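# Move the napkin off the plate and lay it flat

## Task

Lift the napkin from the plate and lay it out flat on the table top, without shifting the plate from its spot.

## Robot and tools

Robot: two arms, left_arm (base near x +0.049, y +0.444) and right_arm (base near x +0.056, y -0.354), both at table height. A post stands behind them. left_arm wears a five-finger left hand and right_arm a right hand; each hand mirrors the other.

Scene frame: origin level with the table surface, between the two arms. +x points out over the table, +y toward left_arm, +z up. The words left and right name arms, not sides of an image. Results report positions in metres, orientations as end_effector_quat_wxyz, and velocities in m/s and rad/s, all in this frame.

Hand point: a spot 0.05 m in front of the palm, about 0.15 m from the wrist flange. Its +z runs along the straightened fingers, +y comes out of the palm, and +x crosses the palm away from the thumb on the right hand but toward the thumb on the left hand. Straight fingertips sit 0.06 to 0.07 m beyond it. A bracket on the little-finger side of the wrist sticks out and can strike things. With the fingers level, the wrist may sit lower than the hand point and meet the table first.

A row is 28 numbers, each between -1 and 1, always covering both arms: left_arm dx, dy, dz, rx, ry, rz; then the left hand's thumb_turn, thumb_bend, index, middle, ring, little, force_limit, speed; then the same fourteen for right_arm. The six pose numbers are an offset, not a pose: measured along scene axes from that arm's Hand target as it stood when the action or move began. 1.0 equals 0.6 m of travel or 180 degrees of turn; rx, ry, rz form one rotation vector, turned about the hand point. Sending six zeros asks nothing new of that arm. The six finger numbers are absolute targets: -1 open (straight finger, thumb beside the palm), +1 closed (finger curled, thumb across the palm). force_limit runs from about 0 N at -1 to 10 N at +1 (15 N for the two thumb motors); speed rises from near zero at -1 to full at +0.48 and stays full above. For a soft grip, close with speed at -0.94 or lower. There is no 'unchanged' value: to keep a hand as it is, resend the eight numbers last sent to it, or its hand_measured plus settings if nothing was sent yet.

Tools:
- execute_actions(actions, cameras): actions is a list of actions; each action is up to 15 rows, one per 1/30 s step, and a short action repeats its final row to step 15. Every row of one action counts from the same start pose, not from the row before. An empty list returns images of the current state.
- move(target, speed, blend, stop_force, zero, blocking, cameras): drives each hand point in a straight line. target is one 28-number row or up to 15 rows; all rows count from the same starting Hand targets. speed is path speed in m/s, 0.002 to 3.6, default 0.25 (turns at twice that in rad/s); one value or one per target. blend, in metres, rounds corners in a list; 0 stops at each. stop_force, 3 to 120 N, ends an arm's path when its wrist sensor feels that much push against the motion; use it slowly (about 0.005 m/s) to find contact with the table or cloth. zero (default true) resets the force baseline first. blocking=false returns early, but not together with stop_force. Moves give up after 10 s and do not avoid obstacles.
- wait(seconds, cameras): 0 to 3600 s, sends nothing new.
- stop(cameras): brakes a running move.
- zoom_image(camera, region): region [x0, y0, x1, y1] in pixels, at most 504 across each way, on cam_high, cam_left_wrist or cam_right_wrist (each 504x504).
- show_instructions(): shows the reference pages.
- zero_wrist_force(arm): arm is left_arm or right_arm.
- finished_scene(scene): scene is 1; ends the scene for good.

Results: Hand target is the last commanded pose after clipping; the next offsets start from it, and the hand often rests a little short. hand_measured, hand_stopped_by (moving, target, force, stalled, fault) and hand_load_n list the six motors in row order; a load near 0 after a grasp means the grip was lost. Wrist force and Wrist torque are in the tool's own axes, plus a peak line. A move adds a 'move:' line such as done, off_target, moving, held or fault, with limits=paced (pose clipped) or limits=held (steps withheld). Commanded orientation is clipped to 32 degrees from the measured one each step. MOTOR HOT warns before an over-temperature stop.

Avoid: any net force near 150 N or wrist torque near its limit, which halts the arm for 10 s; commanding targets beyond a firm contact, since the arms are stiff; arm-to-arm contact or closing one hand on the other; wrists passing near their own base axis; drops, slams and fast hits. Nothing may end up off the table, and the plate should not be dragged while the napkin is pulled away.

Each tool is called as name(argument=value, ...) on one line, values as JSON.

Reference images:

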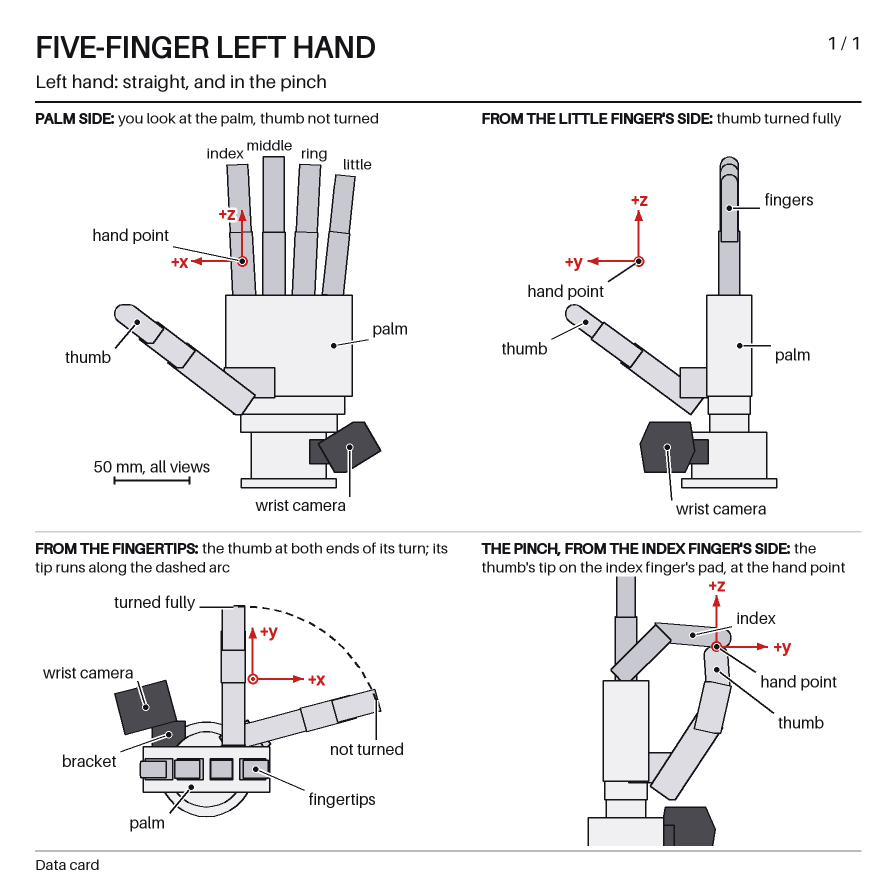

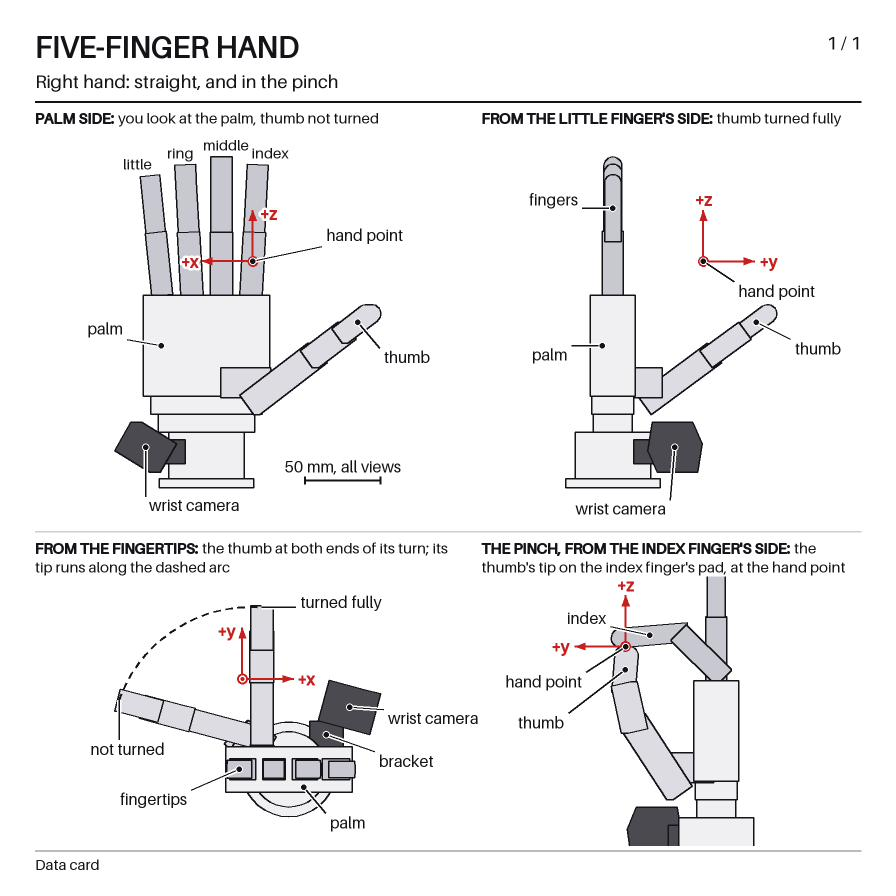

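## Session

execute_actions(actions=[])

Scene clock: 0.00 s.
left_arm: end_effector_position=(+0.6785, +0.4929, +0.3849) hand_measured=(-1.000, -1.000, -1.000, -1.000, -1.000, -1.000) hand_load_n=(+0.0, +0.0, +0.0, +0.0, +0.0, -0.5) hand_stopped_by=(target, target, target, target, target, target) hand_force_limit=0.00 hand_speed=-0.80 end_effector_quat_wxyz=(-0.404, +0.684, -0.588, +0.151) | right_arm: end_effector_position=(+0.7657, -0.1374, +0.1664) hand_measured=(-1.000, -1.000, -1.000, -1.000, -1.000, -1.000) hand_load_n=(+0.0, +0.0, +0.0, +0.0, +0.0, +0.0) hand_stopped_by=(target, target, target, target, target, target) hand_force_limit=0.00 hand_speed=-0.80 end_effector_quat_wxyz=(+0.589, -0.320, +0.734, -0.110)
Joint positions: left_arm=[3.421 -1.965 -0.876 2.145 -1.775 3.326] | right_arm=[-0.065 -1.133 1.687 -0.256 1.285 -2.254]
Joint velocities: within noise
Joint torques (N m): no reading
Wrist force (N): no reading
Wrist torque (N m): no reading
Wrist force, peak (N): no reading
Hand target: left_arm +0.6785, +0.4929, +0.3849; -0.404, +0.684, -0.588, +0.151 | right_arm +0.7657, -0.1374, +0.1664; +0.589, -0.320, +0.734, -0.110

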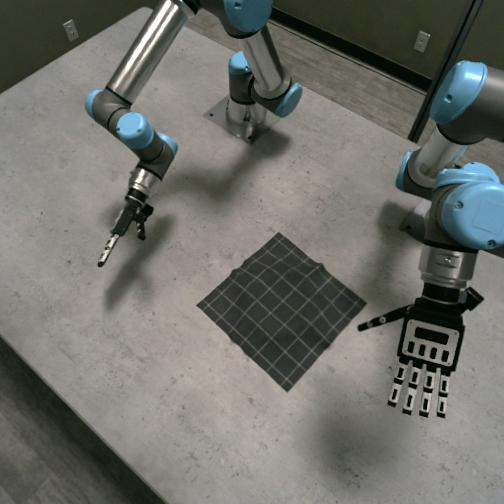

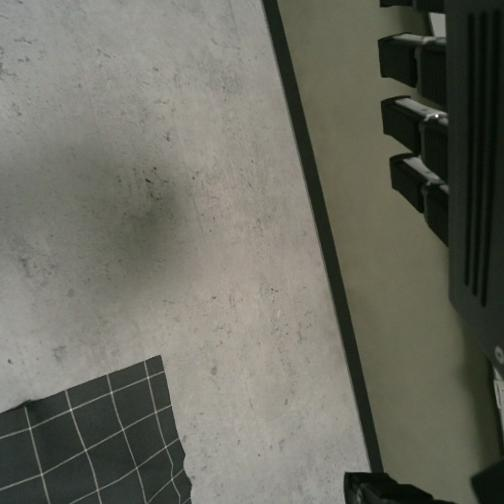

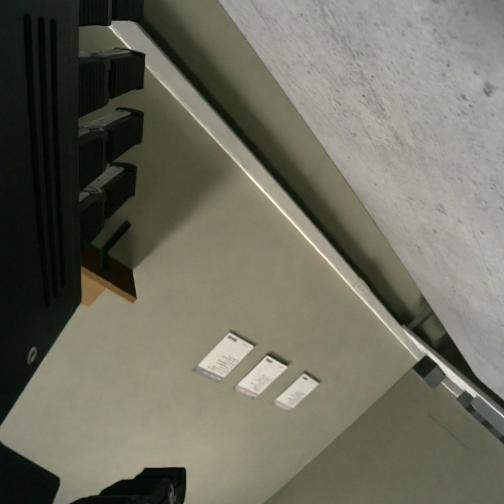

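zoom_image(camera="cam_high", region=[180, 210, 390, 410])

zoom_image(camera="cam_left_wrist", region=[0, 330, 200, 504])

Scaled by 2.400.

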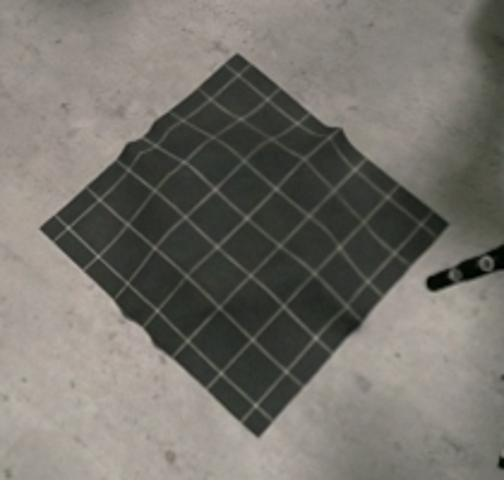

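Scaled by 2.520.

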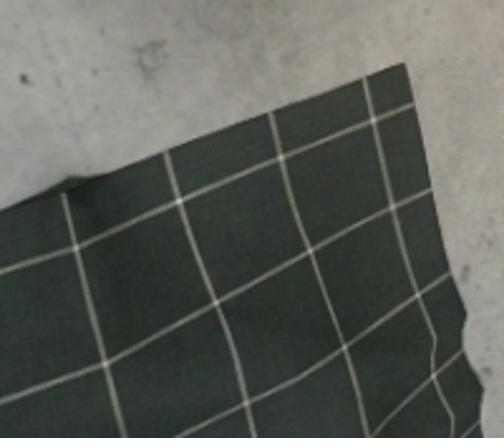

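move(target=[0.1525,-0.155,-0.375,-0.0857,-0.0156,-0.0881,1,-0.5,-0.15,-1,-1,-1,0,0,-0.043,0.262,-0.01,-0.2853,0.0882,0.081,1,-0.5,-0.15,-1,-1,-1,0,0], speed=0.2, cameras=["all"])

Scene clock: 208.03 s.
left_arm: end_effector_position=(+0.7699, +0.3999, +0.1599) hand_measured=(+1.000, -0.500, -0.150, -1.000, -1.000, -1.000) hand_load_n=(+0.0, +0.0, +0.0, -0.5, +0.0, +0.0) hand_stopped_by=(target, target, target, target, target, target) hand_force_limit=0.00 hand_speed=0.00 end_effector_quat_wxyz=(-0.298, +0.640, -0.641, +0.299) | right_arm: end_effector_position=(+0.7399, +0.0198, +0.1603) hand_measured=(+1.000, -0.500, -0.150, -1.000, -1.000, -1.000) hand_load_n=(+0.0, +0.0, +0.0, +0.0, +0.0, +0.0) hand_stopped_by=(target, target, target, target, target, target) hand_force_limit=0.00 hand_speed=0.00 end_effector_quat_wxyz=(-0.299, +0.641, -0.641, +0.299)
Joint positions: left_arm=[3.397 -2.15 -1.185 2.626 -1.406 3.281] | right_arm=[0.369 -0.809 0.881 0.66 1.845 -2.904]
Joint torques (N m): left_arm=[6.67 38.98 33.38 -0.03 0.58 1.31] | right_arm=[1.9 -58.73 -31.03 1.5 1.71 -1.35]
Wrist force (N): left_arm=[0.5 0.0 0.1] | right_arm=[0.8 0.1 -0.2]
Wrist torque (N m): left_arm=[0.01 -0.04 0.18] | right_arm=[0.12 -0.04 0.11]
Wrist force, peak (N): left_arm=[-0.7 -0.5 -1.0] | right_arm=[1.0 -0.3 -0.3]
Hand target: left_arm +0.7700, +0.3999, +0.1599; -0.298, +0.640, -0.641, +0.299 | right_arm +0.7399, +0.0198, +0.1604; -0.298, +0.641, -0.641, +0.299
Off the commanded pose: left_arm 0.000 m, 0 deg | right_arm 0.000 m, 0 deg.
move: done

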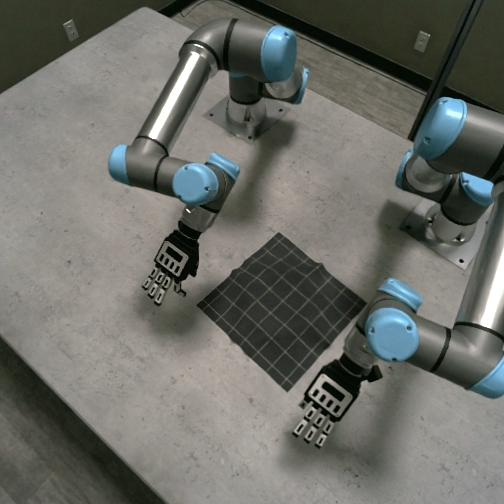

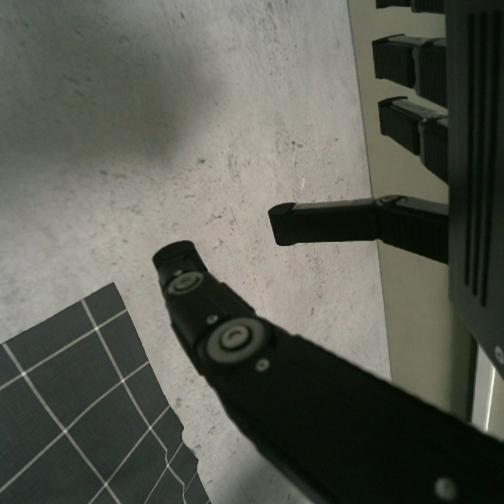

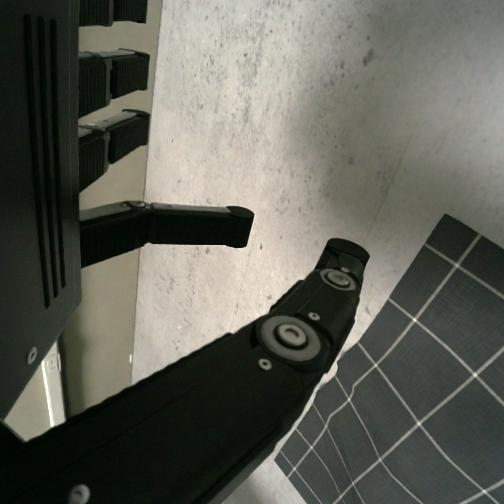

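zoom_image(camera="cam_high", region=[130, 220, 290, 380])

zoom_image(camera="cam_high", region=[280, 320, 440, 480])

Scaled by 3.150.

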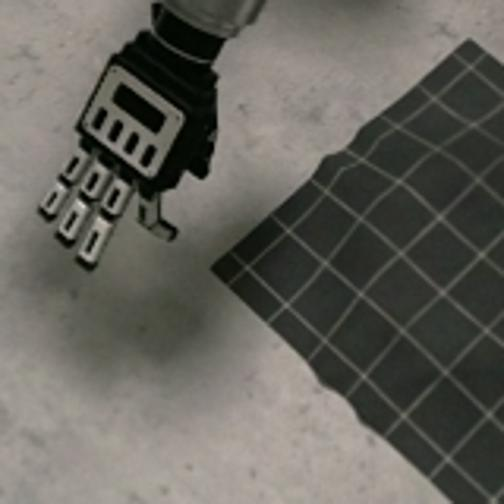

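Scaled by 3.150.

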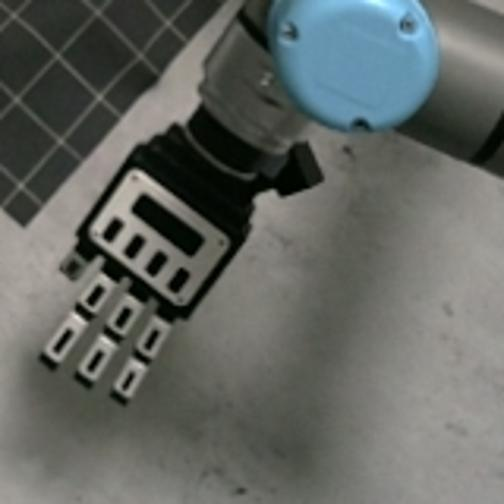

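move(target=[-0.032,-0.163,-0.15,0,0,0,1,-0.5,-0.15,-1,-1,-1,0,0,-0.0265,0.009,-0.15,0,0,0,1,-0.5,-0.15,-1,-1,-1,0,0], speed=0.2, cameras=["all"])

Scene clock: 263.57 s.
left_arm: end_effector_position=(+0.7507, +0.3022, +0.0699) hand_measured=(+1.000, -0.500, -0.150, -1.000, -1.000, -1.000) hand_load_n=(+0.0, +0.0, +0.0, +0.0, +0.0, +0.0) hand_stopped_by=(target, target, target, target, target, target) hand_force_limit=0.00 hand_speed=0.00 end_effector_quat_wxyz=(-0.298, +0.640, -0.641, +0.299) | right_arm: end_effector_position=(+0.7240, +0.0253, +0.0703) hand_measured=(+1.000, -0.500, -0.150, -1.000, -1.000, -1.000) hand_load_n=(+0.0, +0.0, +0.0, +0.0, +0.0, +0.0) hand_stopped_by=(target, target, target, target, target, target) hand_force_limit=0.00 hand_speed=0.00 end_effector_quat_wxyz=(-0.298, +0.641, -0.641, +0.299)
Joint positions: left_arm=[3.224 -2.193 -1.354 2.848 -1.538 3.169] | right_arm=[0.387 -0.792 1.084 0.443 1.859 -2.892]
Joint torques (N m): left_arm=[-6.29 42.16 24.94 0.44 -0.33 -0.46] | right_arm=[-6.72 -69.35 -16.82 -1.34 -1.1 -1.53]
Wrist force (N): left_arm=[0.3 0.0 -0.2] | right_arm=[0.6 0.0 0.3]
Wrist torque (N m): left_arm=[0.01 -0.04 -0.01] | right_arm=[0.10 0.00 0.12]
Wrist force, peak (N): left_arm=[1.4 1.5 0.8] | right_arm=[0.6 -1.0 -0.6]
Hand target: left_arm +0.7508, +0.3021, +0.0699; -0.298, +0.640, -0.641, +0.299 | right_arm +0.7240, +0.0252, +0.0704; -0.298, +0.641, -0.641, +0.299
Off the commanded pose: left_arm 0.000 m, 0 deg | right_arm 0.000 m, 0 deg.
move: done

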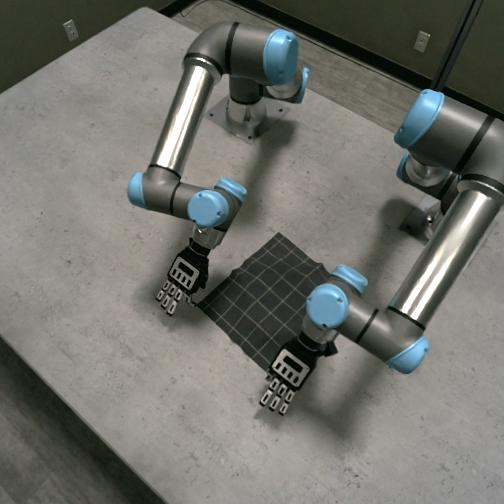

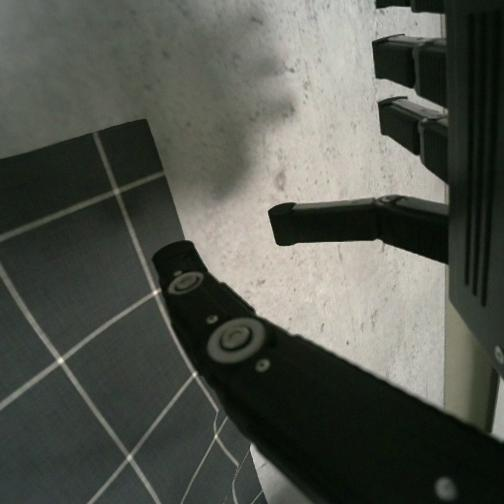

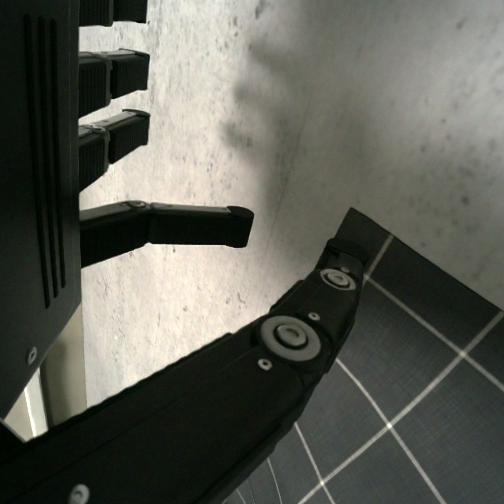

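zoom_image(camera="cam_high", region=[140, 230, 350, 440])

Scaled by 2.400.

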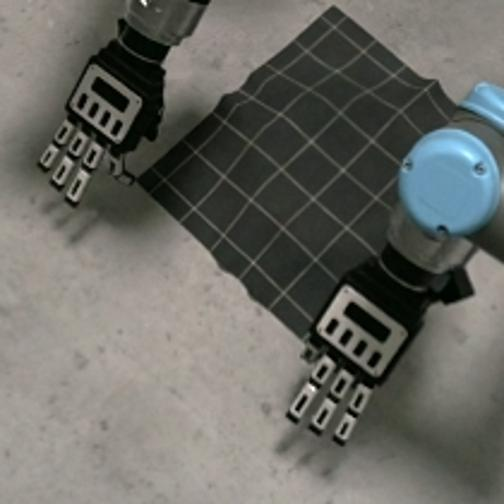

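move(target=[-0.0205,0.0548,-0.058,0,0,0,1,-0.5,-0.15,-1,-1,-1,0,0,-0.0125,0.0297,-0.059,0,0,0,1,-0.5,-0.15,-1,-1,-1,0,0], speed=0.1, cameras=["all"])

Scene clock: 368.70 s.
left_arm: end_effector_position=(+0.7384, +0.3350, +0.0351) hand_measured=(+1.000, -0.500, -0.150, -1.000, -1.000, -1.000) hand_load_n=(+0.0, +0.0, +0.0, +0.0, +0.0, -0.5) hand_stopped_by=(target, target, target, target, target, target) hand_force_limit=0.00 hand_speed=0.00 end_effector_quat_wxyz=(-0.298, +0.640, -0.641, +0.299) | right_arm: end_effector_position=(+0.7164, +0.0431, +0.0349) hand_measured=(+1.000, -0.500, -0.150, -1.000, -1.000, -1.000) hand_load_n=(+0.0, +0.0, +0.0, +0.0, +0.0, +0.0) hand_stopped_by=(target, target, target, target, target, target) hand_force_limit=0.00 hand_speed=0.00 end_effector_quat_wxyz=(-0.298, +0.641, -0.641, +0.299)
Joint positions: left_arm=[3.287 -2.191 -1.456 2.946 -1.49 3.209] | right_arm=[0.418 -0.75 1.105 0.387 1.882 -2.869]
Joint torques (N m): left_arm=[1.83 37.31 22.91 -0.46 -0.97 -0.95] | right_arm=[-9.45 -70.64 -28.76 1.08 -1.11 -1.82]
Wrist force (N): left_arm=[0.4 0.7 -0.3] | right_arm=[1.0 -0.1 0.1]
Wrist torque (N m): left_arm=[0.15 -0.08 0.11] | right_arm=[0.09 -0.06 0.15]
Wrist force, peak (N): left_arm=[-0.1 1.7 0.2] | right_arm=[1.1 -1.3 -0.6]
Hand target: left_arm +0.7385, +0.3350, +0.0351; -0.298, +0.640, -0.641, +0.299 | right_arm +0.7165, +0.0431, +0.0350; -0.298, +0.641, -0.641, +0.299
Off the commanded pose: left_arm 0.000 m, 0 deg | right_arm 0.000 m, 0 deg.
move: done

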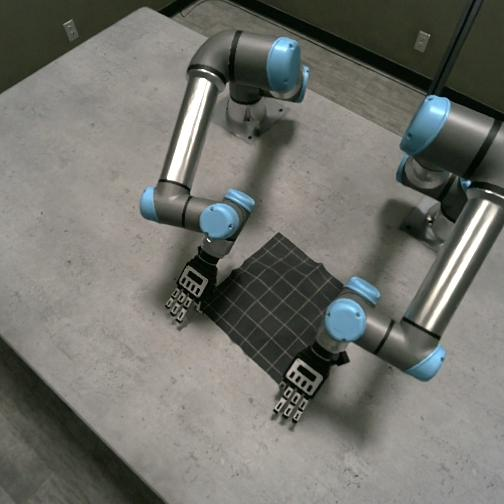

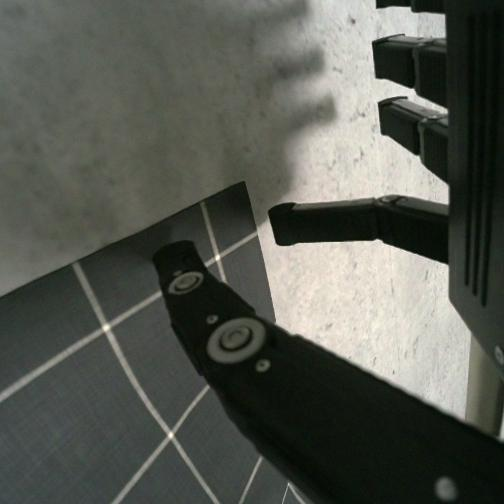

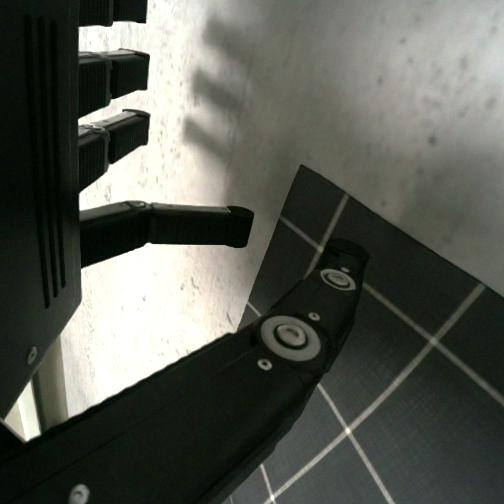

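move(target=[0.0,0,0,0,0,0,1,-0.3,0,-1,-1,-1,0,0,-0.02,0,0,0,0,0,1,-0.3,0,-1,-1,-1,0,0], speed=0.1, cameras=[])

move(target=[0.0,0,-0.05,0,0,0,1,-0.3,0,-1,-1,-1,0,0,0,0,-0.05,0,0,0,1,-0.3,0,-1,-1,-1,0,0], speed=0.01, stop_force=3, cameras=["all"])

Scene clock: 415.30 s.
left_arm: end_effector_position=(+0.7385, +0.3350, +0.0351) hand_measured=(+1.000, -0.300, +0.000, -1.000, -1.000, -1.000) hand_load_n=(+0.0, +0.0, +0.0, +0.0, +0.0, +0.0) hand_stopped_by=(target, target, target, target, target, target) hand_force_limit=0.00 hand_speed=0.00 end_effector_quat_wxyz=(-0.298, +0.640, -0.641, +0.299) | right_arm: end_effector_position=(+0.7046, +0.0431, +0.0352) hand_measured=(+1.000, -0.300, +0.000, -1.000, -1.000, -1.000) hand_load_n=(+0.0, +0.0, +0.0, +0.0, +0.0, +0.0) hand_stopped_by=(target, target, target, target, target, target) hand_force_limit=0.00 hand_speed=0.00 end_effector_quat_wxyz=(-0.299, +0.641, -0.640, +0.299)
Joint positions: left_arm=[3.287 -2.191 -1.457 2.946 -1.49 3.209] | right_arm=[0.426 -0.774 1.148 0.369 1.888 -2.864]
Joint torques (N m): left_arm=[7.55 35.75 11.5 0.45 1.19 0.93] | right_arm=[-7.32 -50.85 -12.76 0.9 -0.84 -1.92]
Wrist force (N): left_arm=[0.6 0.5 0.2] | right_arm=[0.4 -0.5 -0.1]
Wrist torque (N m): left_arm=[0.08 -0.09 0.13] | right_arm=[0.03 0.02 0.11]
Wrist force, peak (N): left_arm=[0.5 0.9 -0.2] | right_arm=[0.8 -0.9 0.9]
Hand target: left_arm +0.7385, +0.3350, +0.0351; -0.298, +0.640, -0.641, +0.299 | right_arm +0.7045, +0.0431, +0.0350; -0.298, +0.641, -0.641, +0.299
Off the commanded pose: left_arm 0.000 m, 0 deg | right_arm 0.000 m, 0 deg.
move: done

Scene clock: 417.97 s.
left_arm: end_effector_position=(+0.7385, +0.3350, +0.0193) hand_measured=(+1.000, -0.300, +0.000, -1.000, -1.000, -1.000) hand_load_n=(+0.0, +0.0, +0.0, +0.0, +0.0, +0.0) hand_stopped_by=(target, target, target, target, target, target) hand_force_limit=0.00 hand_speed=0.00 end_effector_quat_wxyz=(-0.298, +0.640, -0.641, +0.299) | right_arm: end_effector_position=(+0.7045, +0.0430, +0.0209) hand_measured=(+1.000, -0.300, +0.000, -1.000, -1.000, -1.000) hand_load_n=(+0.0, +0.0, +0.0, +0.0, +0.0, +0.0) hand_stopped_by=(target, target, target, target, target, target) hand_force_limit=0.00 hand_speed=0.00 end_effector_quat_wxyz=(-0.298, +0.641, -0.641, +0.299)
Joint positions: left_arm=[3.287 -2.209 -1.471 2.979 -1.49 3.209] | right_arm=[0.426 -0.76 1.162 0.341 1.888 -2.864]
Joint torques (N m): left_arm=[6.72 47.27 28.91 -2.38 0.68 0.81] | right_arm=[-4.61 -67.49 -26.56 1.58 -1.07 -1.86]
Wrist force (N): left_arm=[0.8 -2.5 -1.1] | right_arm=[0.7 -3.4 -1.9]
Wrist torque (N m): left_arm=[0.10 -0.10 0.14] | right_arm=[0.14 -0.03 0.13]
Wrist force, peak (N): left_arm=[0.9 -6.9 -2.9] | right_arm=[0.3 -8.7 -3.7]
Hand target: left_arm +0.7385, +0.3350, +0.0193; -0.298, +0.640, -0.641, +0.299 (not the last commanded pose) | right_arm +0.7045, +0.0431, +0.0209; -0.298, +0.641, -0.641, +0.299 (not the last commanded pose)
Off the commanded pose: left_arm 0.014 m, 0 deg | right_arm 0.016 m, 0 deg.
move: contact (left_arm, right_arm)

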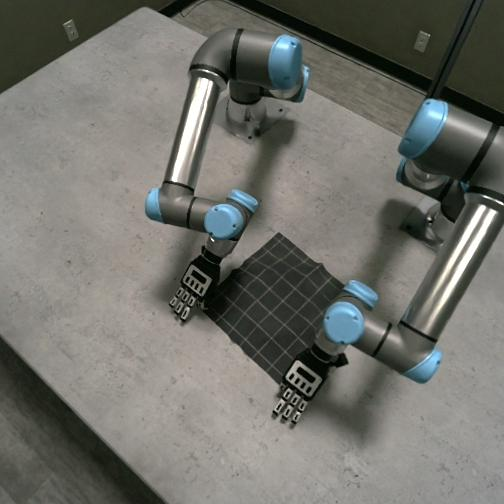

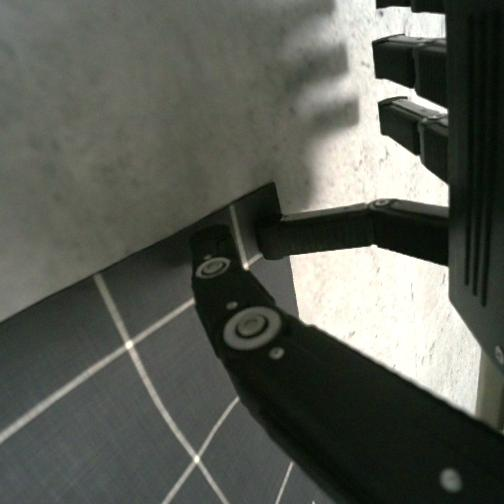

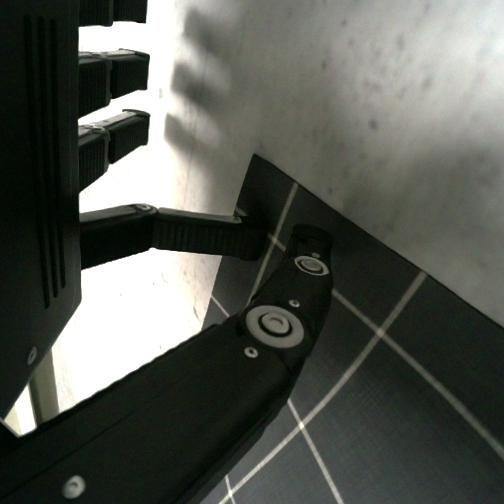

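move(target=[0,0,0,0,0,0,1,-0.3,0,-1,-1,-1,0,0,0,0,-0.015,0,0,0,1,-0.3,0.5,-1,-1,-1,0,-0.92], speed=0.006, stop_force=8, zero=false, cameras=["cam_right_wrist"])

Scene clock: 431.50 s.
left_arm: end_effector_position=(+0.7385, +0.3350, +0.0193) hand_measured=(+1.000, -0.300, +0.000, -1.000, -1.000, -1.000) hand_load_n=(+0.0, +0.0, +0.0, +0.0, +0.0, +0.0) hand_stopped_by=(target, target, target, target, target, target) hand_force_limit=0.00 hand_speed=0.00 end_effector_quat_wxyz=(-0.298, +0.640, -0.641, +0.299) | right_arm: end_effector_position=(+0.7046, +0.0431, +0.0195) hand_measured=(+1.000, -0.300, +0.372, -1.000, -1.000, -1.000) hand_load_n=(+0.0, +2.5, +5.0, +0.0, +0.0, +0.0) hand_stopped_by=(target, target, force, target, target, target) hand_force_limit=0.00 hand_speed=-0.92 end_effector_quat_wxyz=(-0.299, +0.641, -0.640, +0.299)
Joint positions: left_arm=[3.287 -2.209 -1.471 2.979 -1.49 3.209] | right_arm=[0.426 -0.758 1.163 0.338 1.888 -2.864]
Joint torques (N m): left_arm=[6.42 47.53 28.71 -0.25 0.71 0.89] | right_arm=[6.5 -70.16 -27.96 1.9 -0.87 -1.88]
Wrist force (N): left_arm=[0.5 -1.1 -0.8] | right_arm=[0.9 0.2 -0.4]
Wrist torque (N m): left_arm=[0.20 -0.05 0.09] | right_arm=[0.18 -0.04 0.16]
Wrist force, peak (N): left_arm=[0.8 -2.4 -1.8] | right_arm=[0.1 -9.1 -3.0]
Hand target: left_arm +0.7385, +0.3350, +0.0193; -0.298, +0.640, -0.641, +0.299 | right_arm +0.7046, +0.0431, +0.0195; -0.299, +0.641, -0.640, +0.299 (not the last commanded pose)
Off the commanded pose: left_arm 0.000 m, 0 deg | right_arm 0.008 m, 0 deg.
move: contact (right_arm)

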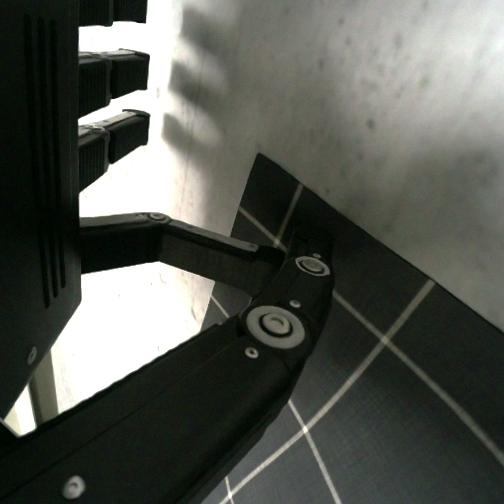

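move(target=[0,0,0,0,0,0,1,-0.3,0,-1,-1,-1,0,0,0,0,-0.03,0,0,0,1,-0.3,0.5,-1,-1,-1,0,-0.92], speed=0.006, stop_force=3, cameras=["cam_right_wrist"])

Scene clock: 446.13 s.
left_arm: end_effector_position=(+0.7385, +0.3350, +0.0193) hand_measured=(+1.000, -0.300, +0.000, -1.000, -1.000, -1.000) hand_load_n=(+0.0, +0.0, +0.0, +0.0, +0.0, +0.0) hand_stopped_by=(target, target, target, target, target, target) hand_force_limit=0.00 hand_speed=0.00 end_effector_quat_wxyz=(-0.298, +0.640, -0.641, +0.299) | right_arm: end_effector_position=(+0.7046, +0.0431, +0.0119) hand_measured=(+1.000, -0.300, +0.372, -1.000, -1.000, -1.000) hand_load_n=(+0.0, +2.0, +5.0, +0.0, +0.0, +0.0) hand_stopped_by=(target, target, force, target, target, target) hand_force_limit=0.00 hand_speed=-0.92 end_effector_quat_wxyz=(-0.299, +0.641, -0.640, +0.299)
Joint positions: left_arm=[3.287 -2.209 -1.471 2.979 -1.49 3.209] | right_arm=[0.426 -0.751 1.17 0.324 1.888 -2.864]
Joint torques (N m): left_arm=[6.87 47.32 28.78 -0.32 0.7 0.94] | right_arm=[6.61 -68.14 -27.06 1.73 -0.73 -1.71]
Wrist force (N): left_arm=[0.5 -2.0 -1.4] | right_arm=[0.8 -1.9 -3.0]
Wrist torque (N m): left_arm=[0.15 -0.07 0.11] | right_arm=[0.09 0.00 0.14]
Wrist force, peak (N): left_arm=[0.5 -2.5 -1.5] | right_arm=[0.0 -4.4 -5.4]
Hand target: left_arm +0.7385, +0.3350, +0.0193; -0.298, +0.640, -0.641, +0.299 | right_arm +0.7046, +0.0431, +0.0119; -0.299, +0.641, -0.640, +0.299 (not the last commanded pose)
Off the commanded pose: left_arm 0.000 m, 0 deg | right_arm 0.010 m, 0 deg.
move: contact (right_arm)

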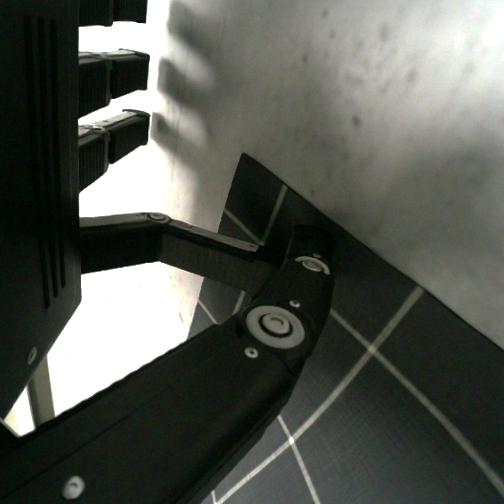

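move(target=[[0,0,0.01,0,0,0,0.85,-0.75,0.1,-1,-1,-1,0.1,0,0,0,0.01,0,0,0,1,-0.3,0.3,-1,-1,-1,0.1,0],[0,0,0.017,0,0,0,0.85,-0.75,0.1,-1,-1,-1,0.1,0,0,0,0.03,0,0,0,0.85,-0.75,0.1,-1,-1,-1,0.1,0]], speed=0.05, cameras=["cam_right_wrist", "cam_left_wrist"])

move(target=[0,0,0,0,0,0,0.85,-0.75,0.1,-1,-1,-1,0.1,0,0,0,-0.04,0,0,0,0.85,-0.75,0.1,-1,-1,-1,0.1,0], speed=0.01, stop_force=3, cameras=["cam_right_wrist"])

Scene clock: 487.03 s.
left_arm: end_effector_position=(+0.7385, +0.3350, +0.0295) hand_measured=(+0.850, -0.750, +0.100, -1.000, -1.000, -1.000) hand_load_n=(+0.0, +0.0, +0.0, +0.0, +0.0, +0.0) hand_stopped_by=(target, target, target, target, target, target) hand_force_limit=0.10 hand_speed=0.00 end_effector_quat_wxyz=(-0.298, +0.640, -0.641, +0.299) | right_arm: end_effector_position=(+0.7047, +0.0431, +0.0299) hand_measured=(+0.850, -0.750, +0.100, -1.000, -1.000, -1.000) hand_load_n=(+0.0, +0.0, +0.0, +0.0, +0.0, +0.0) hand_stopped_by=(target, target, target, target, target, target) hand_force_limit=0.10 hand_speed=0.00 end_effector_quat_wxyz=(-0.299, +0.641, -0.640, +0.299)
Joint positions: left_arm=[3.287 -2.197 -1.462 2.958 -1.49 3.209] | right_arm=[0.426 -0.769 1.154 0.358 1.888 -2.864]
Joint torques (N m): left_arm=[6.06 35.22 9.26 1.3 0.77 0.77] | right_arm=[5.55 -42.39 -8.66 1.04 -0.75 -0.56]
Wrist force (N): left_arm=[0.4 0.6 -0.1] | right_arm=[0.7 -0.1 -0.5]
Wrist torque (N m): left_arm=[0.15 -0.06 0.12] | right_arm=[0.13 -0.01 0.14]
Wrist force, peak (N): left_arm=[0.6 -2.3 -1.7] | right_arm=[0.4 -2.6 -3.2]
Hand target: left_arm +0.7385, +0.3350, +0.0295; -0.298, +0.640, -0.641, +0.299 | right_arm +0.7046, +0.0431, +0.0299; -0.299, +0.641, -0.640, +0.299
Off the commanded pose: left_arm 0.000 m, 0 deg | right_arm 0.000 m, 0 deg.
move: done
Images, in order (width x height): cam_left_wrist 504x504, cam_right_wrist 504x504.

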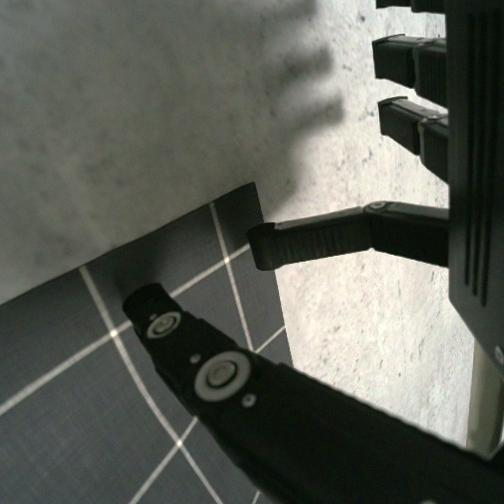

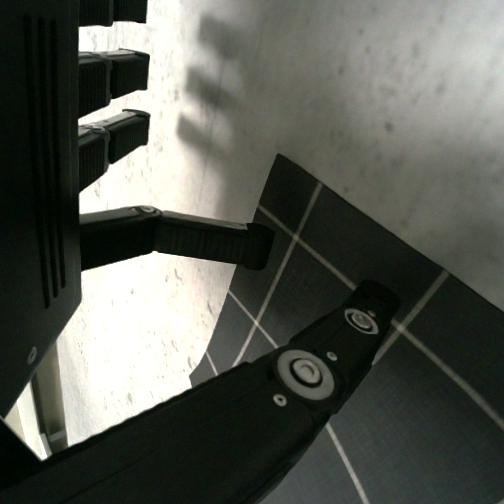

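Scene clock: 489.33 s.
left_arm: end_effector_position=(+0.7385, +0.3350, +0.0295) hand_measured=(+0.850, -0.750, +0.100, -1.000, -1.000, -1.000) hand_load_n=(+0.0, +0.0, +0.0, -0.5, +0.0, +0.0) hand_stopped_by=(target, target, target, target, target, target) hand_force_limit=0.10 hand_speed=0.00 end_effector_quat_wxyz=(-0.298, +0.640, -0.641, +0.299) | right_arm: end_effector_position=(+0.7046, +0.0431, +0.0188) hand_measured=(+0.850, -0.750, +0.100, -1.000, -1.000, -1.000) hand_load_n=(+0.0, +0.0, -0.5, +0.0, +0.0, +0.0) hand_stopped_by=(target, target, target, target, target, target) hand_force_limit=0.10 hand_speed=0.00 end_effector_quat_wxyz=(-0.299, +0.641, -0.640, +0.299)
Joint positions: left_arm=[3.287 -2.197 -1.462 2.958 -1.49 3.209] | right_arm=[0.426 -0.758 1.164 0.337 1.888 -2.864]
Joint torques (N m): left_arm=[6.26 35.02 9.53 1.22 0.82 0.77] | right_arm=[5.98 -68.32 -26.89 0.23 -0.07 0.8]
Wrist force (N): left_arm=[0.3 0.9 0.1] | right_arm=[0.6 -2.6 -1.9]
Wrist torque (N m): left_arm=[0.17 -0.04 0.09] | right_arm=[0.01 0.00 0.11]
Wrist force, peak (N): left_arm=[0.6 1.1 0.2] | right_arm=[0.6 -9.0 -4.8]
Hand target: left_arm +0.7385, +0.3350, +0.0295; -0.298, +0.640, -0.641, +0.299 | right_arm +0.7047, +0.0431, +0.0188; -0.299, +0.641, -0.640, +0.299 (not the last commanded pose)
Off the commanded pose: left_arm 0.000 m, 0 deg | right_arm 0.013 m, 0 deg.
move: contact (right_arm)

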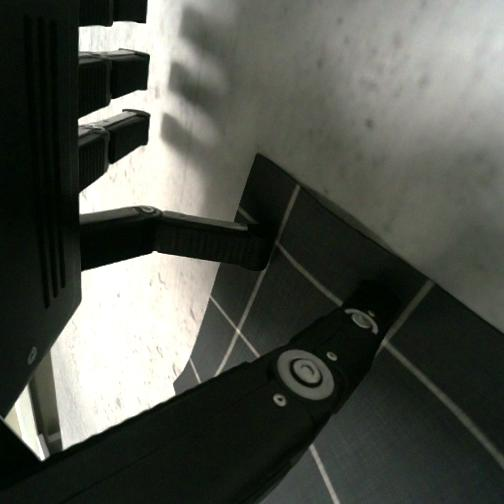

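execute_actions(actions=[[[0,0,0,0,0,0,0.85,-0.75,0.1,-1,-1,-1,0.1,0,0,0,-0.0012,0,0,0,0.85,-0.68,0.13,-1,-1,-1,0.1,-0.88]],[[0,0,0,0,0,0,0.85,-0.75,0.1,-1,-1,-1,0.1,0,0,0,-0.0013,0,0,0,0.85,-0.60,0.16,-1,-1,-1,0.1,-0.88]],[[0,0,0,0,0,0,0.85,-0.75,0.1,-1,-1,-1,0.1,0,0,0,-0.0013,0,0,0,0.85,-0.55,0.18,-1,-1,-1,0.1,-0.88]],[[0,0,0,0,0,0,0.85,-0.75,0.1,-1,-1,-1,0.1,0,0,0,-0.0013,0,0,0,0.85,-0.50,0.20,-1,-1,-1,0.1,-0.88]]], cameras=["cam_right_wrist"])

Scene clock: 503.83 s.
left_arm: end_effector_position=(+0.7385, +0.3350, +0.0295) hand_measured=(+0.850, -0.750, +0.100, -1.000, -1.000, -1.000) hand_load_n=(+0.0, +0.0, +0.0, +0.0, +0.0, +0.0) hand_stopped_by=(target, target, target, target, target, target) hand_force_limit=0.10 hand_speed=0.00 end_effector_quat_wxyz=(-0.298, +0.640, -0.641, +0.299) | right_arm: end_effector_position=(+0.7047, +0.0431, +0.0157) hand_measured=(+0.850, -0.658, +0.200, -1.000, -1.000, -1.000) hand_load_n=(+0.0, +9.0, +0.0, +0.0, +0.0, +0.0) hand_stopped_by=(target, force, target, target, target, target) hand_force_limit=0.10 hand_speed=-0.88 end_effector_quat_wxyz=(-0.299, +0.641, -0.640, +0.299)
Joint positions: left_arm=[3.287 -2.197 -1.462 2.958 -1.49 3.209] | right_arm=[0.426 -0.755 1.167 0.331 1.888 -2.864]
Joint torques (N m): left_arm=[6.15 34.86 9.38 1.18 0.96 0.83] | right_arm=[0.79 10.83 14.2 1.17 -0.07 -1.43]
Wrist force (N): left_arm=[0.3 1.0 -0.1] | right_arm=[-1.7 -45.7 -58.2]
Wrist torque (N m): left_arm=[0.19 -0.05 0.09] | right_arm=[-3.06 0.75 -0.31]
Wrist force, peak (N): left_arm=[0.4 1.4 -0.3] | right_arm=[-1.5 -46.8 -58.3]
Hand target: left_arm +0.7385, +0.3350, +0.0295; -0.298, +0.640, -0.641, +0.299 | right_arm +0.7047, +0.0431, +0.0157; -0.299, +0.641, -0.640, +0.299
Off the commanded pose: left_arm 0.000 m, 0 deg | right_arm 0.000 m, 0 deg.
Step readings (end_effector_position of left_arm | right_arm):
0: (+0.7385, +0.3350, +0.0295) | (+0.7047, +0.0431, +0.0188)
1: (+0.7385, +0.3350, +0.0295) | (+0.7047, +0.0431, +0.0188)
2: (+0.7385, +0.3350, +0.0295) | (+0.7048, +0.0431, +0.0188)
4: (+0.7385, +0.3350, +0.0295) | (+0.7048, +0.0432, +0.0185)
8: (+0.7385, +0.3350, +0.0295) | (+0.7048, +0.0432, +0.0183)
15: (+0.7385, +0.3350, +0.0295) | (+0.7047, +0.0431, +0.0181)
16: (+0.7385, +0.3350, +0.0295) | (+0.7046, +0.0431, +0.0180)
17: (+0.7385, +0.3350, +0.0295) | (+0.7046, +0.0431, +0.0178)
19: (+0.7385, +0.3350, +0.0295) | (+0.7046, +0.0431, +0.0174)
23: (+0.7385, +0.3350, +0.0295) | (+0.7047, +0.0431, +0.0173)
30: (+0.7385, +0.3350, +0.0295) | (+0.7047, +0.0431, +0.0173)
31: (+0.7385, +0.3350, +0.0295) | (+0.7047, +0.0431, +0.0173)
32: (+0.7385, +0.3350, +0.0295) | (+0.7047, +0.0431, +0.0171)
34: (+0.7385, +0.3350, +0.0295) | (+0.7047, +0.0431, +0.0167)
38: (+0.7385, +0.3350, +0.0295) | (+0.7047, +0.0431, +0.0166)
45: (+0.7385, +0.3350, +0.0295) | (+0.7047, +0.0431, +0.0165)
46: (+0.7385, +0.3350, +0.0295) | (+0.7047, +0.0431, +0.0165)
47: (+0.7385, +0.3350, +0.0295) | (+0.7046, +0.0431, +0.0163)
49: (+0.7385, +0.3350, +0.0295) | (+0.7047, +0.0431, +0.0159)
53: (+0.7385, +0.3350, +0.0295) | (+0.7047, +0.0431, +0.0158)
60: (+0.7385, +0.3350, +0.0295) | (+0.7047, +0.0431, +0.0158)

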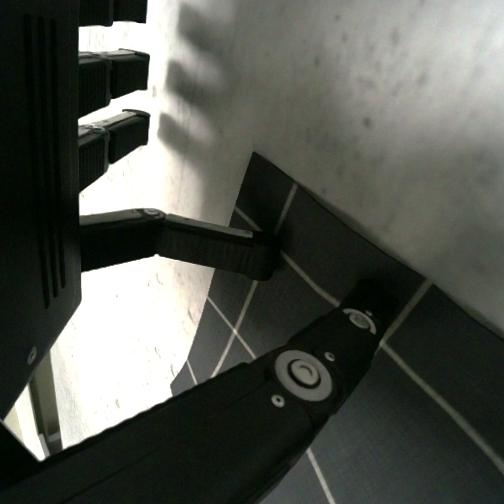

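move(target=[0,0,0,0,0,0,0.85,-0.75,0.1,-1,-1,-1,0.1,0,0,0,0.015,0,0,0,0.85,-0.75,0.1,-1,-1,-1,0.1,0], speed=0.05, cameras=[])

move(target=[0,0,0,0,0,0,0.85,-0.75,0.1,-1,-1,-1,0.1,0,0,0,-0.02,0,0,0,0.85,-0.75,-0.6,-1,-1,-1,0.1,0], speed=0.006, stop_force=3, cameras=[])

Scene clock: 525.10 s.
left_arm: end_effector_position=(+0.7385, +0.3350, +0.0295) hand_measured=(+0.850, -0.750, +0.100, -1.000, -1.000, -1.000) hand_load_n=(+0.0, +0.0, +0.0, +0.0, +0.0, +0.0) hand_stopped_by=(target, target, target, target, target, target) hand_force_limit=0.10 hand_speed=0.00 end_effector_quat_wxyz=(-0.298, +0.640, -0.641, +0.299) | right_arm: end_effector_position=(+0.7047, +0.0431, +0.0248) hand_measured=(+0.850, -0.750, +0.100, -1.000, -1.000, -1.000) hand_load_n=(+0.0, +0.0, +0.0, +0.0, -0.5, +0.0) hand_stopped_by=(target, target, target, target, target, target) hand_force_limit=0.10 hand_speed=0.00 end_effector_quat_wxyz=(-0.299, +0.641, -0.640, +0.299)
Joint positions: left_arm=[3.287 -2.197 -1.462 2.958 -1.49 3.209] | right_arm=[0.426 -0.764 1.158 0.348 1.888 -2.864]
Joint torques (N m): left_arm=[6.23 34.82 9.36 1.06 0.95 0.77] | right_arm=[-8.51 -48.65 -7.7 -1.53 -0.26 -0.13]
Wrist force (N): left_arm=[0.4 1.3 0.1] | right_arm=[1.2 -0.1 -0.4]
Wrist torque (N m): left_arm=[0.23 -0.07 0.09] | right_arm=[0.12 -0.10 0.16]
Wrist force, peak (N): left_arm=[0.4 1.3 0.1] | right_arm=[-1.3 -46.9 -59.2]
Hand target: left_arm +0.7385, +0.3350, +0.0295; -0.298, +0.640, -0.641, +0.299 | right_arm +0.7047, +0.0431, +0.0247; -0.299, +0.641, -0.640, +0.299
Off the commanded pose: left_arm 0.000 m, 0 deg | right_arm 0.000 m, 0 deg.
move: done

Scene clock: 527.37 s.
left_arm: end_effector_position=(+0.7385, +0.3350, +0.0295) hand_measured=(+0.850, -0.750, +0.100, -1.000, -1.000, -1.000) hand_load_n=(+0.0, +0.0, +0.0, +0.0, +0.0, +0.0) hand_stopped_by=(target, target, target, target, target, target) hand_force_limit=0.10 hand_speed=0.00 end_effector_quat_wxyz=(-0.298, +0.640, -0.641, +0.299) | right_arm: end_effector_position=(+0.7047, +0.0431, +0.0187) hand_measured=(+0.850, -0.750, -0.600, -1.000, -1.000, -1.000) hand_load_n=(+0.0, +0.0, -0.5, +0.0, +0.0, +0.0) hand_stopped_by=(target, target, target, target, target, target) hand_force_limit=0.10 hand_speed=0.00 end_effector_quat_wxyz=(-0.299, +0.641, -0.640, +0.299)
Joint positions: left_arm=[3.287 -2.197 -1.462 2.958 -1.49 3.209] | right_arm=[0.426 -0.758 1.164 0.336 1.888 -2.864]
Joint torques (N m): left_arm=[6.4 34.82 9.33 1.05 0.99 0.91] | right_arm=[-7.5 -67 -27.35 1.83 -0.32 1.42]
Wrist force (N): left_arm=[0.3 0.9 -0.2] | right_arm=[1.3 -3.0 -3.4]
Wrist torque (N m): left_arm=[0.20 -0.04 0.09] | right_arm=[0.08 -0.11 0.16]
Wrist force, peak (N): left_arm=[0.3 1.4 0.0] | right_arm=[0.7 -5.4 -6.5]
Hand target: left_arm +0.7385, +0.3350, +0.0295; -0.298, +0.640, -0.641, +0.299 | right_arm +0.7047, +0.0431, +0.0187; -0.299, +0.641, -0.640, +0.299 (not the last commanded pose)
Off the commanded pose: left_arm 0.000 m, 0 deg | right_arm 0.006 m, 0 deg.
move: contact (right_arm)

move(target=[0,0,0,0,0,0,0.85,-0.75,0.1,-1,-1,-1,0.1,0,0,0,0.005,0,0,0,0.85,-0.6,-0.6,-1,-1,-1,0.1,0], speed=0.05, cameras=[])

move(target=[0,0,0,0,0,0,0.85,-0.75,0.1,-1,-1,-1,0.1,0,0,0,-0.02,0,0,0,0.85,-0.6,-0.6,-1,-1,-1,0.1,0], speed=0.006, stop_force=3, cameras=[])

move(target=[0,0,0,0,0,0,0.85,-0.75,0.1,-1,-1,-1,0.1,0,0,0,0.005,0,0,0,0.85,-0.45,-0.6,-1,-1,-1,0.1,0], speed=0.05, cameras=[])

move(target=[0,0,0,0,0,0,0.85,-0.75,0.1,-1,-1,-1,0.1,0,0,0,-0.02,0,0,0,0.85,-0.45,-0.6,-1,-1,-1,0.1,0], speed=0.006, stop_force=3, cameras=[])

move(target=[0,0,0,0,0,0,0.85,-0.75,0.1,-1,-1,-1,0.1,0,0,0,0.005,0,0,0,0.85,-0.3,-0.6,-1,-1,-1,0.1,0], speed=0.05, cameras=[])

move(target=[0,0,0,0,0,0,0.85,-0.75,0.1,-1,-1,-1,0.1,0,0,0,-0.02,0,0,0,0.85,-0.3,-0.6,-1,-1,-1,0.1,0], speed=0.006, stop_force=3, cameras=[])

Scene clock: 545.97 s.
left_arm: end_effector_position=(+0.7385, +0.3350, +0.0295) hand_measured=(+0.850, -0.750, +0.100, -1.000, -1.000, -1.000) hand_load_n=(+0.0, +0.0, +0.0, +0.0, -0.5, +0.0) hand_stopped_by=(target, target, target, target, target, target) hand_force_limit=0.10 hand_speed=0.00 end_effector_quat_wxyz=(-0.298, +0.640, -0.641, +0.299) | right_arm: end_effector_position=(+0.7047, +0.0431, +0.0219) hand_measured=(+0.850, -0.600, -0.600, -1.000, -1.000, -1.000) hand_load_n=(+0.0, +0.0, +0.0, +0.0, +0.0, +0.0) hand_stopped_by=(target, target, target, target, target, target) hand_force_limit=0.10 hand_speed=0.00 end_effector_quat_wxyz=(-0.299, +0.641, -0.640, +0.299)
Joint positions: left_arm=[3.287 -2.197 -1.462 2.958 -1.49 3.209] | right_arm=[0.426 -0.761 1.161 0.342 1.888 -2.864]
Joint torques (N m): left_arm=[6.11 35.16 9.69 0.88 1.16 0.92] | right_arm=[-7.28 -42.87 -8.88 -1.42 -0.38 1.32]
Wrist force (N): left_arm=[0.5 0.8 0.0] | right_arm=[1.0 -0.2 -0.4]
Wrist torque (N m): left_arm=[0.17 -0.08 0.11] | right_arm=[0.11 -0.08 0.15]
Wrist force, peak (N): left_arm=[0.7 1.2 -0.2] | right_arm=[1.2 -3.2 -3.6]
Hand target: left_arm +0.7385, +0.3350, +0.0295; -0.298, +0.640, -0.641, +0.299 | right_arm +0.7047, +0.0431, +0.0217; -0.299, +0.641, -0.640, +0.299
Off the commanded pose: left_arm 0.000 m, 0 deg | right_arm 0.000 m, 0 deg.
move: done

Scene clock: 547.73 s.
left_arm: end_effector_position=(+0.7385, +0.3350, +0.0295) hand_measured=(+0.850, -0.750, +0.100, -1.000, -1.000, -1.000) hand_load_n=(+0.0, +0.0, +0.0, -0.5, -0.5, +0.0) hand_stopped_by=(target, target, target, target, target, target) hand_force_limit=0.10 hand_speed=0.00 end_effector_quat_wxyz=(-0.298, +0.640, -0.641, +0.299) | right_arm: end_effector_position=(+0.7047, +0.0431, +0.0186) hand_measured=(+0.850, -0.600, -0.600, -1.000, -1.000, -1.000) hand_load_n=(+0.0, +0.0, +0.0, +0.0, +0.0, +0.0) hand_stopped_by=(target, target, target, target, target, target) hand_force_limit=0.10 hand_speed=0.00 end_effector_quat_wxyz=(-0.299, +0.641, -0.640, +0.299)
Joint positions: left_arm=[3.287 -2.197 -1.462 2.958 -1.49 3.209] | right_arm=[0.426 -0.757 1.164 0.336 1.888 -2.864]
Joint torques (N m): left_arm=[5.86 34.67 9.73 0.94 1.2 0.86] | right_arm=[-7.62 -66.43 -26.05 1.86 -0.29 1.31]
Wrist force (N): left_arm=[0.1 1.0 -0.1] | right_arm=[1.0 -2.6 -4.0]
Wrist torque (N m): left_arm=[0.20 -0.03 0.08] | right_arm=[0.24 -0.01 0.13]
Wrist force, peak (N): left_arm=[0.3 1.3 0.1] | right_arm=[0.7 -5.8 -7.8]
Hand target: left_arm +0.7385, +0.3350, +0.0295; -0.298, +0.640, -0.641, +0.299 | right_arm +0.7047, +0.0431, +0.0186; -0.299, +0.641, -0.640, +0.299 (not the last commanded pose)
Off the commanded pose: left_arm 0.000 m, 0 deg | right_arm 0.009 m, 0 deg.
move: contact (right_arm)

Scene clock: 548.23 s.
left_arm: end_effector_position=(+0.7385, +0.3350, +0.0295) hand_measured=(+0.850, -0.750, +0.100, -1.000, -1.000, -1.000) hand_load_n=(+0.0, +0.0, +0.0, +0.0, +0.0, +0.0) hand_stopped_by=(target, target, target, target, target, target) hand_force_limit=0.10 hand_speed=0.00 end_effector_quat_wxyz=(-0.298, +0.640, -0.641, +0.299) | right_arm: end_effector_position=(+0.7047, +0.0431, +0.0218) hand_measured=(+0.850, -0.450, -0.600, -1.000, -1.000, -1.000) hand_load_n=(+0.0, +0.0, +0.0, +0.0, +0.0, +0.0) hand_stopped_by=(target, target, target, target, target, target) hand_force_limit=0.10 hand_speed=0.00 end_effector_quat_wxyz=(-0.299, +0.641, -0.640, +0.299)
Joint positions: left_arm=[3.287 -2.197 -1.462 2.958 -1.49 3.209] | right_arm=[0.426 -0.761 1.161 0.342 1.888 -2.864]
Joint torques (N m): left_arm=[5.91 34.69 9.59 0.91 1.17 0.93] | right_arm=[-7.57 -41.95 -9.26 -1.36 -0.28 1.23]
Wrist force (N): left_arm=[0.2 0.9 0.1] | right_arm=[1.1 0.2 -0.1]
Wrist torque (N m): left_arm=[0.17 -0.03 0.09] | right_arm=[0.15 -0.11 0.17]
Wrist force, peak (N): left_arm=[-0.1 1.2 -0.1] | right_arm=[1.6 -2.9 -4.5]
Hand target: left_arm +0.7385, +0.3350, +0.0295; -0.298, +0.640, -0.641, +0.299 | right_arm +0.7047, +0.0431, +0.0216; -0.299, +0.641, -0.640, +0.299
Off the commanded pose: left_arm 0.000 m, 0 deg | right_arm 0.000 m, 0 deg.
move: done

Scene clock: 549.97 s.
left_arm: end_effector_position=(+0.7385, +0.3350, +0.0295) hand_measured=(+0.850, -0.750, +0.100, -1.000, -1.000, -1.000) hand_load_n=(+0.0, +0.0, +0.0, +0.0, +0.0, +0.0) hand_stopped_by=(target, target, target, target, target, target) hand_force_limit=0.10 hand_speed=0.00 end_effector_quat_wxyz=(-0.298, +0.640, -0.641, +0.299) | right_arm: end_effector_position=(+0.7047, +0.0431, +0.0186) hand_measured=(+0.850, -0.450, -0.600, -1.000, -1.000, -1.000) hand_load_n=(+0.0, +0.0, +0.0, -0.5, +0.0, +0.0) hand_stopped_by=(target, target, target, target, target, target) hand_force_limit=0.10 hand_speed=0.00 end_effector_quat_wxyz=(-0.299, +0.641, -0.640, +0.299)
Joint positions: left_arm=[3.287 -2.197 -1.462 2.958 -1.49 3.209] | right_arm=[0.426 -0.758 1.164 0.336 1.888 -2.864]
Joint torques (N m): left_arm=[5.5 34.84 9.51 0.81 1.22 0.92] | right_arm=[-7.65 -67.46 -26.76 1.86 -0.29 1.42]
Wrist force (N): left_arm=[0.5 1.1 0.0] | right_arm=[1.3 -1.5 -2.9]
Wrist torque (N m): left_arm=[0.20 -0.07 0.10] | right_arm=[0.25 -0.08 0.16]
Wrist force, peak (N): left_arm=[0.5 1.3 0.0] | right_arm=[0.6 -5.0 -6.3]
Hand target: left_arm +0.7385, +0.3350, +0.0295; -0.298, +0.640, -0.641, +0.299 | right_arm +0.7047, +0.0431, +0.0186; -0.299, +0.641, -0.640, +0.299 (not the last commanded pose)
Off the commanded pose: left_arm 0.000 m, 0 deg | right_arm 0.009 m, 0 deg.
move: contact (right_arm)

Scene clock: 550.47 s.
left_arm: end_effector_position=(+0.7385, +0.3350, +0.0295) hand_measured=(+0.850, -0.750, +0.100, -1.000, -1.000, -1.000) hand_load_n=(+0.0, +0.5, +0.0, +0.0, -0.5, +0.0) hand_stopped_by=(target, target, target, target, target, target) hand_force_limit=0.10 hand_speed=0.00 end_effector_quat_wxyz=(-0.298, +0.640, -0.641, +0.299) | right_arm: end_effector_position=(+0.7047, +0.0431, +0.0218) hand_measured=(+0.850, -0.300, -0.600, -1.000, -1.000, -1.000) hand_load_n=(+0.0, +0.0, -0.5, +0.0, +0.0, +0.0) hand_stopped_by=(target, target, target, target, target, target) hand_force_limit=0.10 hand_speed=0.00 end_effector_quat_wxyz=(-0.299, +0.641, -0.640, +0.299)
Joint positions: left_arm=[3.287 -2.197 -1.462 2.958 -1.49 3.209] | right_arm=[0.426 -0.761 1.161 0.342 1.888 -2.864]
Joint torques (N m): left_arm=[5.99 34.98 9.28 0.85 1.23 0.95] | right_arm=[-7.21 -42.7 -9.83 -1.26 -0.33 1.26]
Wrist force (N): left_arm=[0.4 0.8 -0.1] | right_arm=[1.4 -0.3 -0.4]
Wrist torque (N m): left_arm=[0.17 -0.06 0.10] | right_arm=[0.09 -0.14 0.18]
Wrist force, peak (N): left_arm=[0.5 1.2 0.0] | right_arm=[1.4 -2.0 -3.6]
Hand target: left_arm +0.7385, +0.3350, +0.0295; -0.298, +0.640, -0.641, +0.299 | right_arm +0.7047, +0.0431, +0.0216; -0.299, +0.641, -0.640, +0.299
Off the commanded pose: left_arm 0.000 m, 0 deg | right_arm 0.000 m, 0 deg.
move: done

Scene clock: 552.20 s.
left_arm: end_effector_position=(+0.7385, +0.3350, +0.0295) hand_measured=(+0.850, -0.750, +0.100, -1.000, -1.000, -1.000) hand_load_n=(+0.0, +0.0, +0.0, +0.0, +0.0, +0.0) hand_stopped_by=(target, target, target, target, target, target) hand_force_limit=0.10 hand_speed=0.00 end_effector_quat_wxyz=(-0.298, +0.640, -0.641, +0.299) | right_arm: end_effector_position=(+0.7047, +0.0431, +0.0186) hand_measured=(+0.850, -0.300, -0.600, -1.000, -1.000, -1.000) hand_load_n=(+0.0, +0.0, +0.0, -0.5, +0.0, +0.0) hand_stopped_by=(target, target, target, target, target, target) hand_force_limit=0.10 hand_speed=0.00 end_effector_quat_wxyz=(-0.299, +0.641, -0.640, +0.299)
Joint positions: left_arm=[3.287 -2.197 -1.462 2.958 -1.49 3.209] | right_arm=[0.426 -0.758 1.164 0.336 1.888 -2.864]
Joint torques (N m): left_arm=[6.01 34.6 9.5 0.86 1.21 0.95] | right_arm=[-7.54 -67.98 -27.2 1.69 -0.24 1.31]
Wrist force (N): left_arm=[0.4 0.7 -0.2] | right_arm=[1.3 -1.7 -3.1]
Wrist torque (N m): left_arm=[0.16 -0.06 0.10] | right_arm=[0.25 -0.09 0.16]
Wrist force, peak (N): left_arm=[0.7 1.3 -0.2] | right_arm=[0.7 -4.5 -6.4]
Hand target: left_arm +0.7385, +0.3350, +0.0295; -0.298, +0.640, -0.641, +0.299 | right_arm +0.7047, +0.0431, +0.0186; -0.299, +0.641, -0.640, +0.299 (not the last commanded pose)
Off the commanded pose: left_arm 0.000 m, 0 deg | right_arm 0.009 m, 0 deg.
move: contact (right_arm)


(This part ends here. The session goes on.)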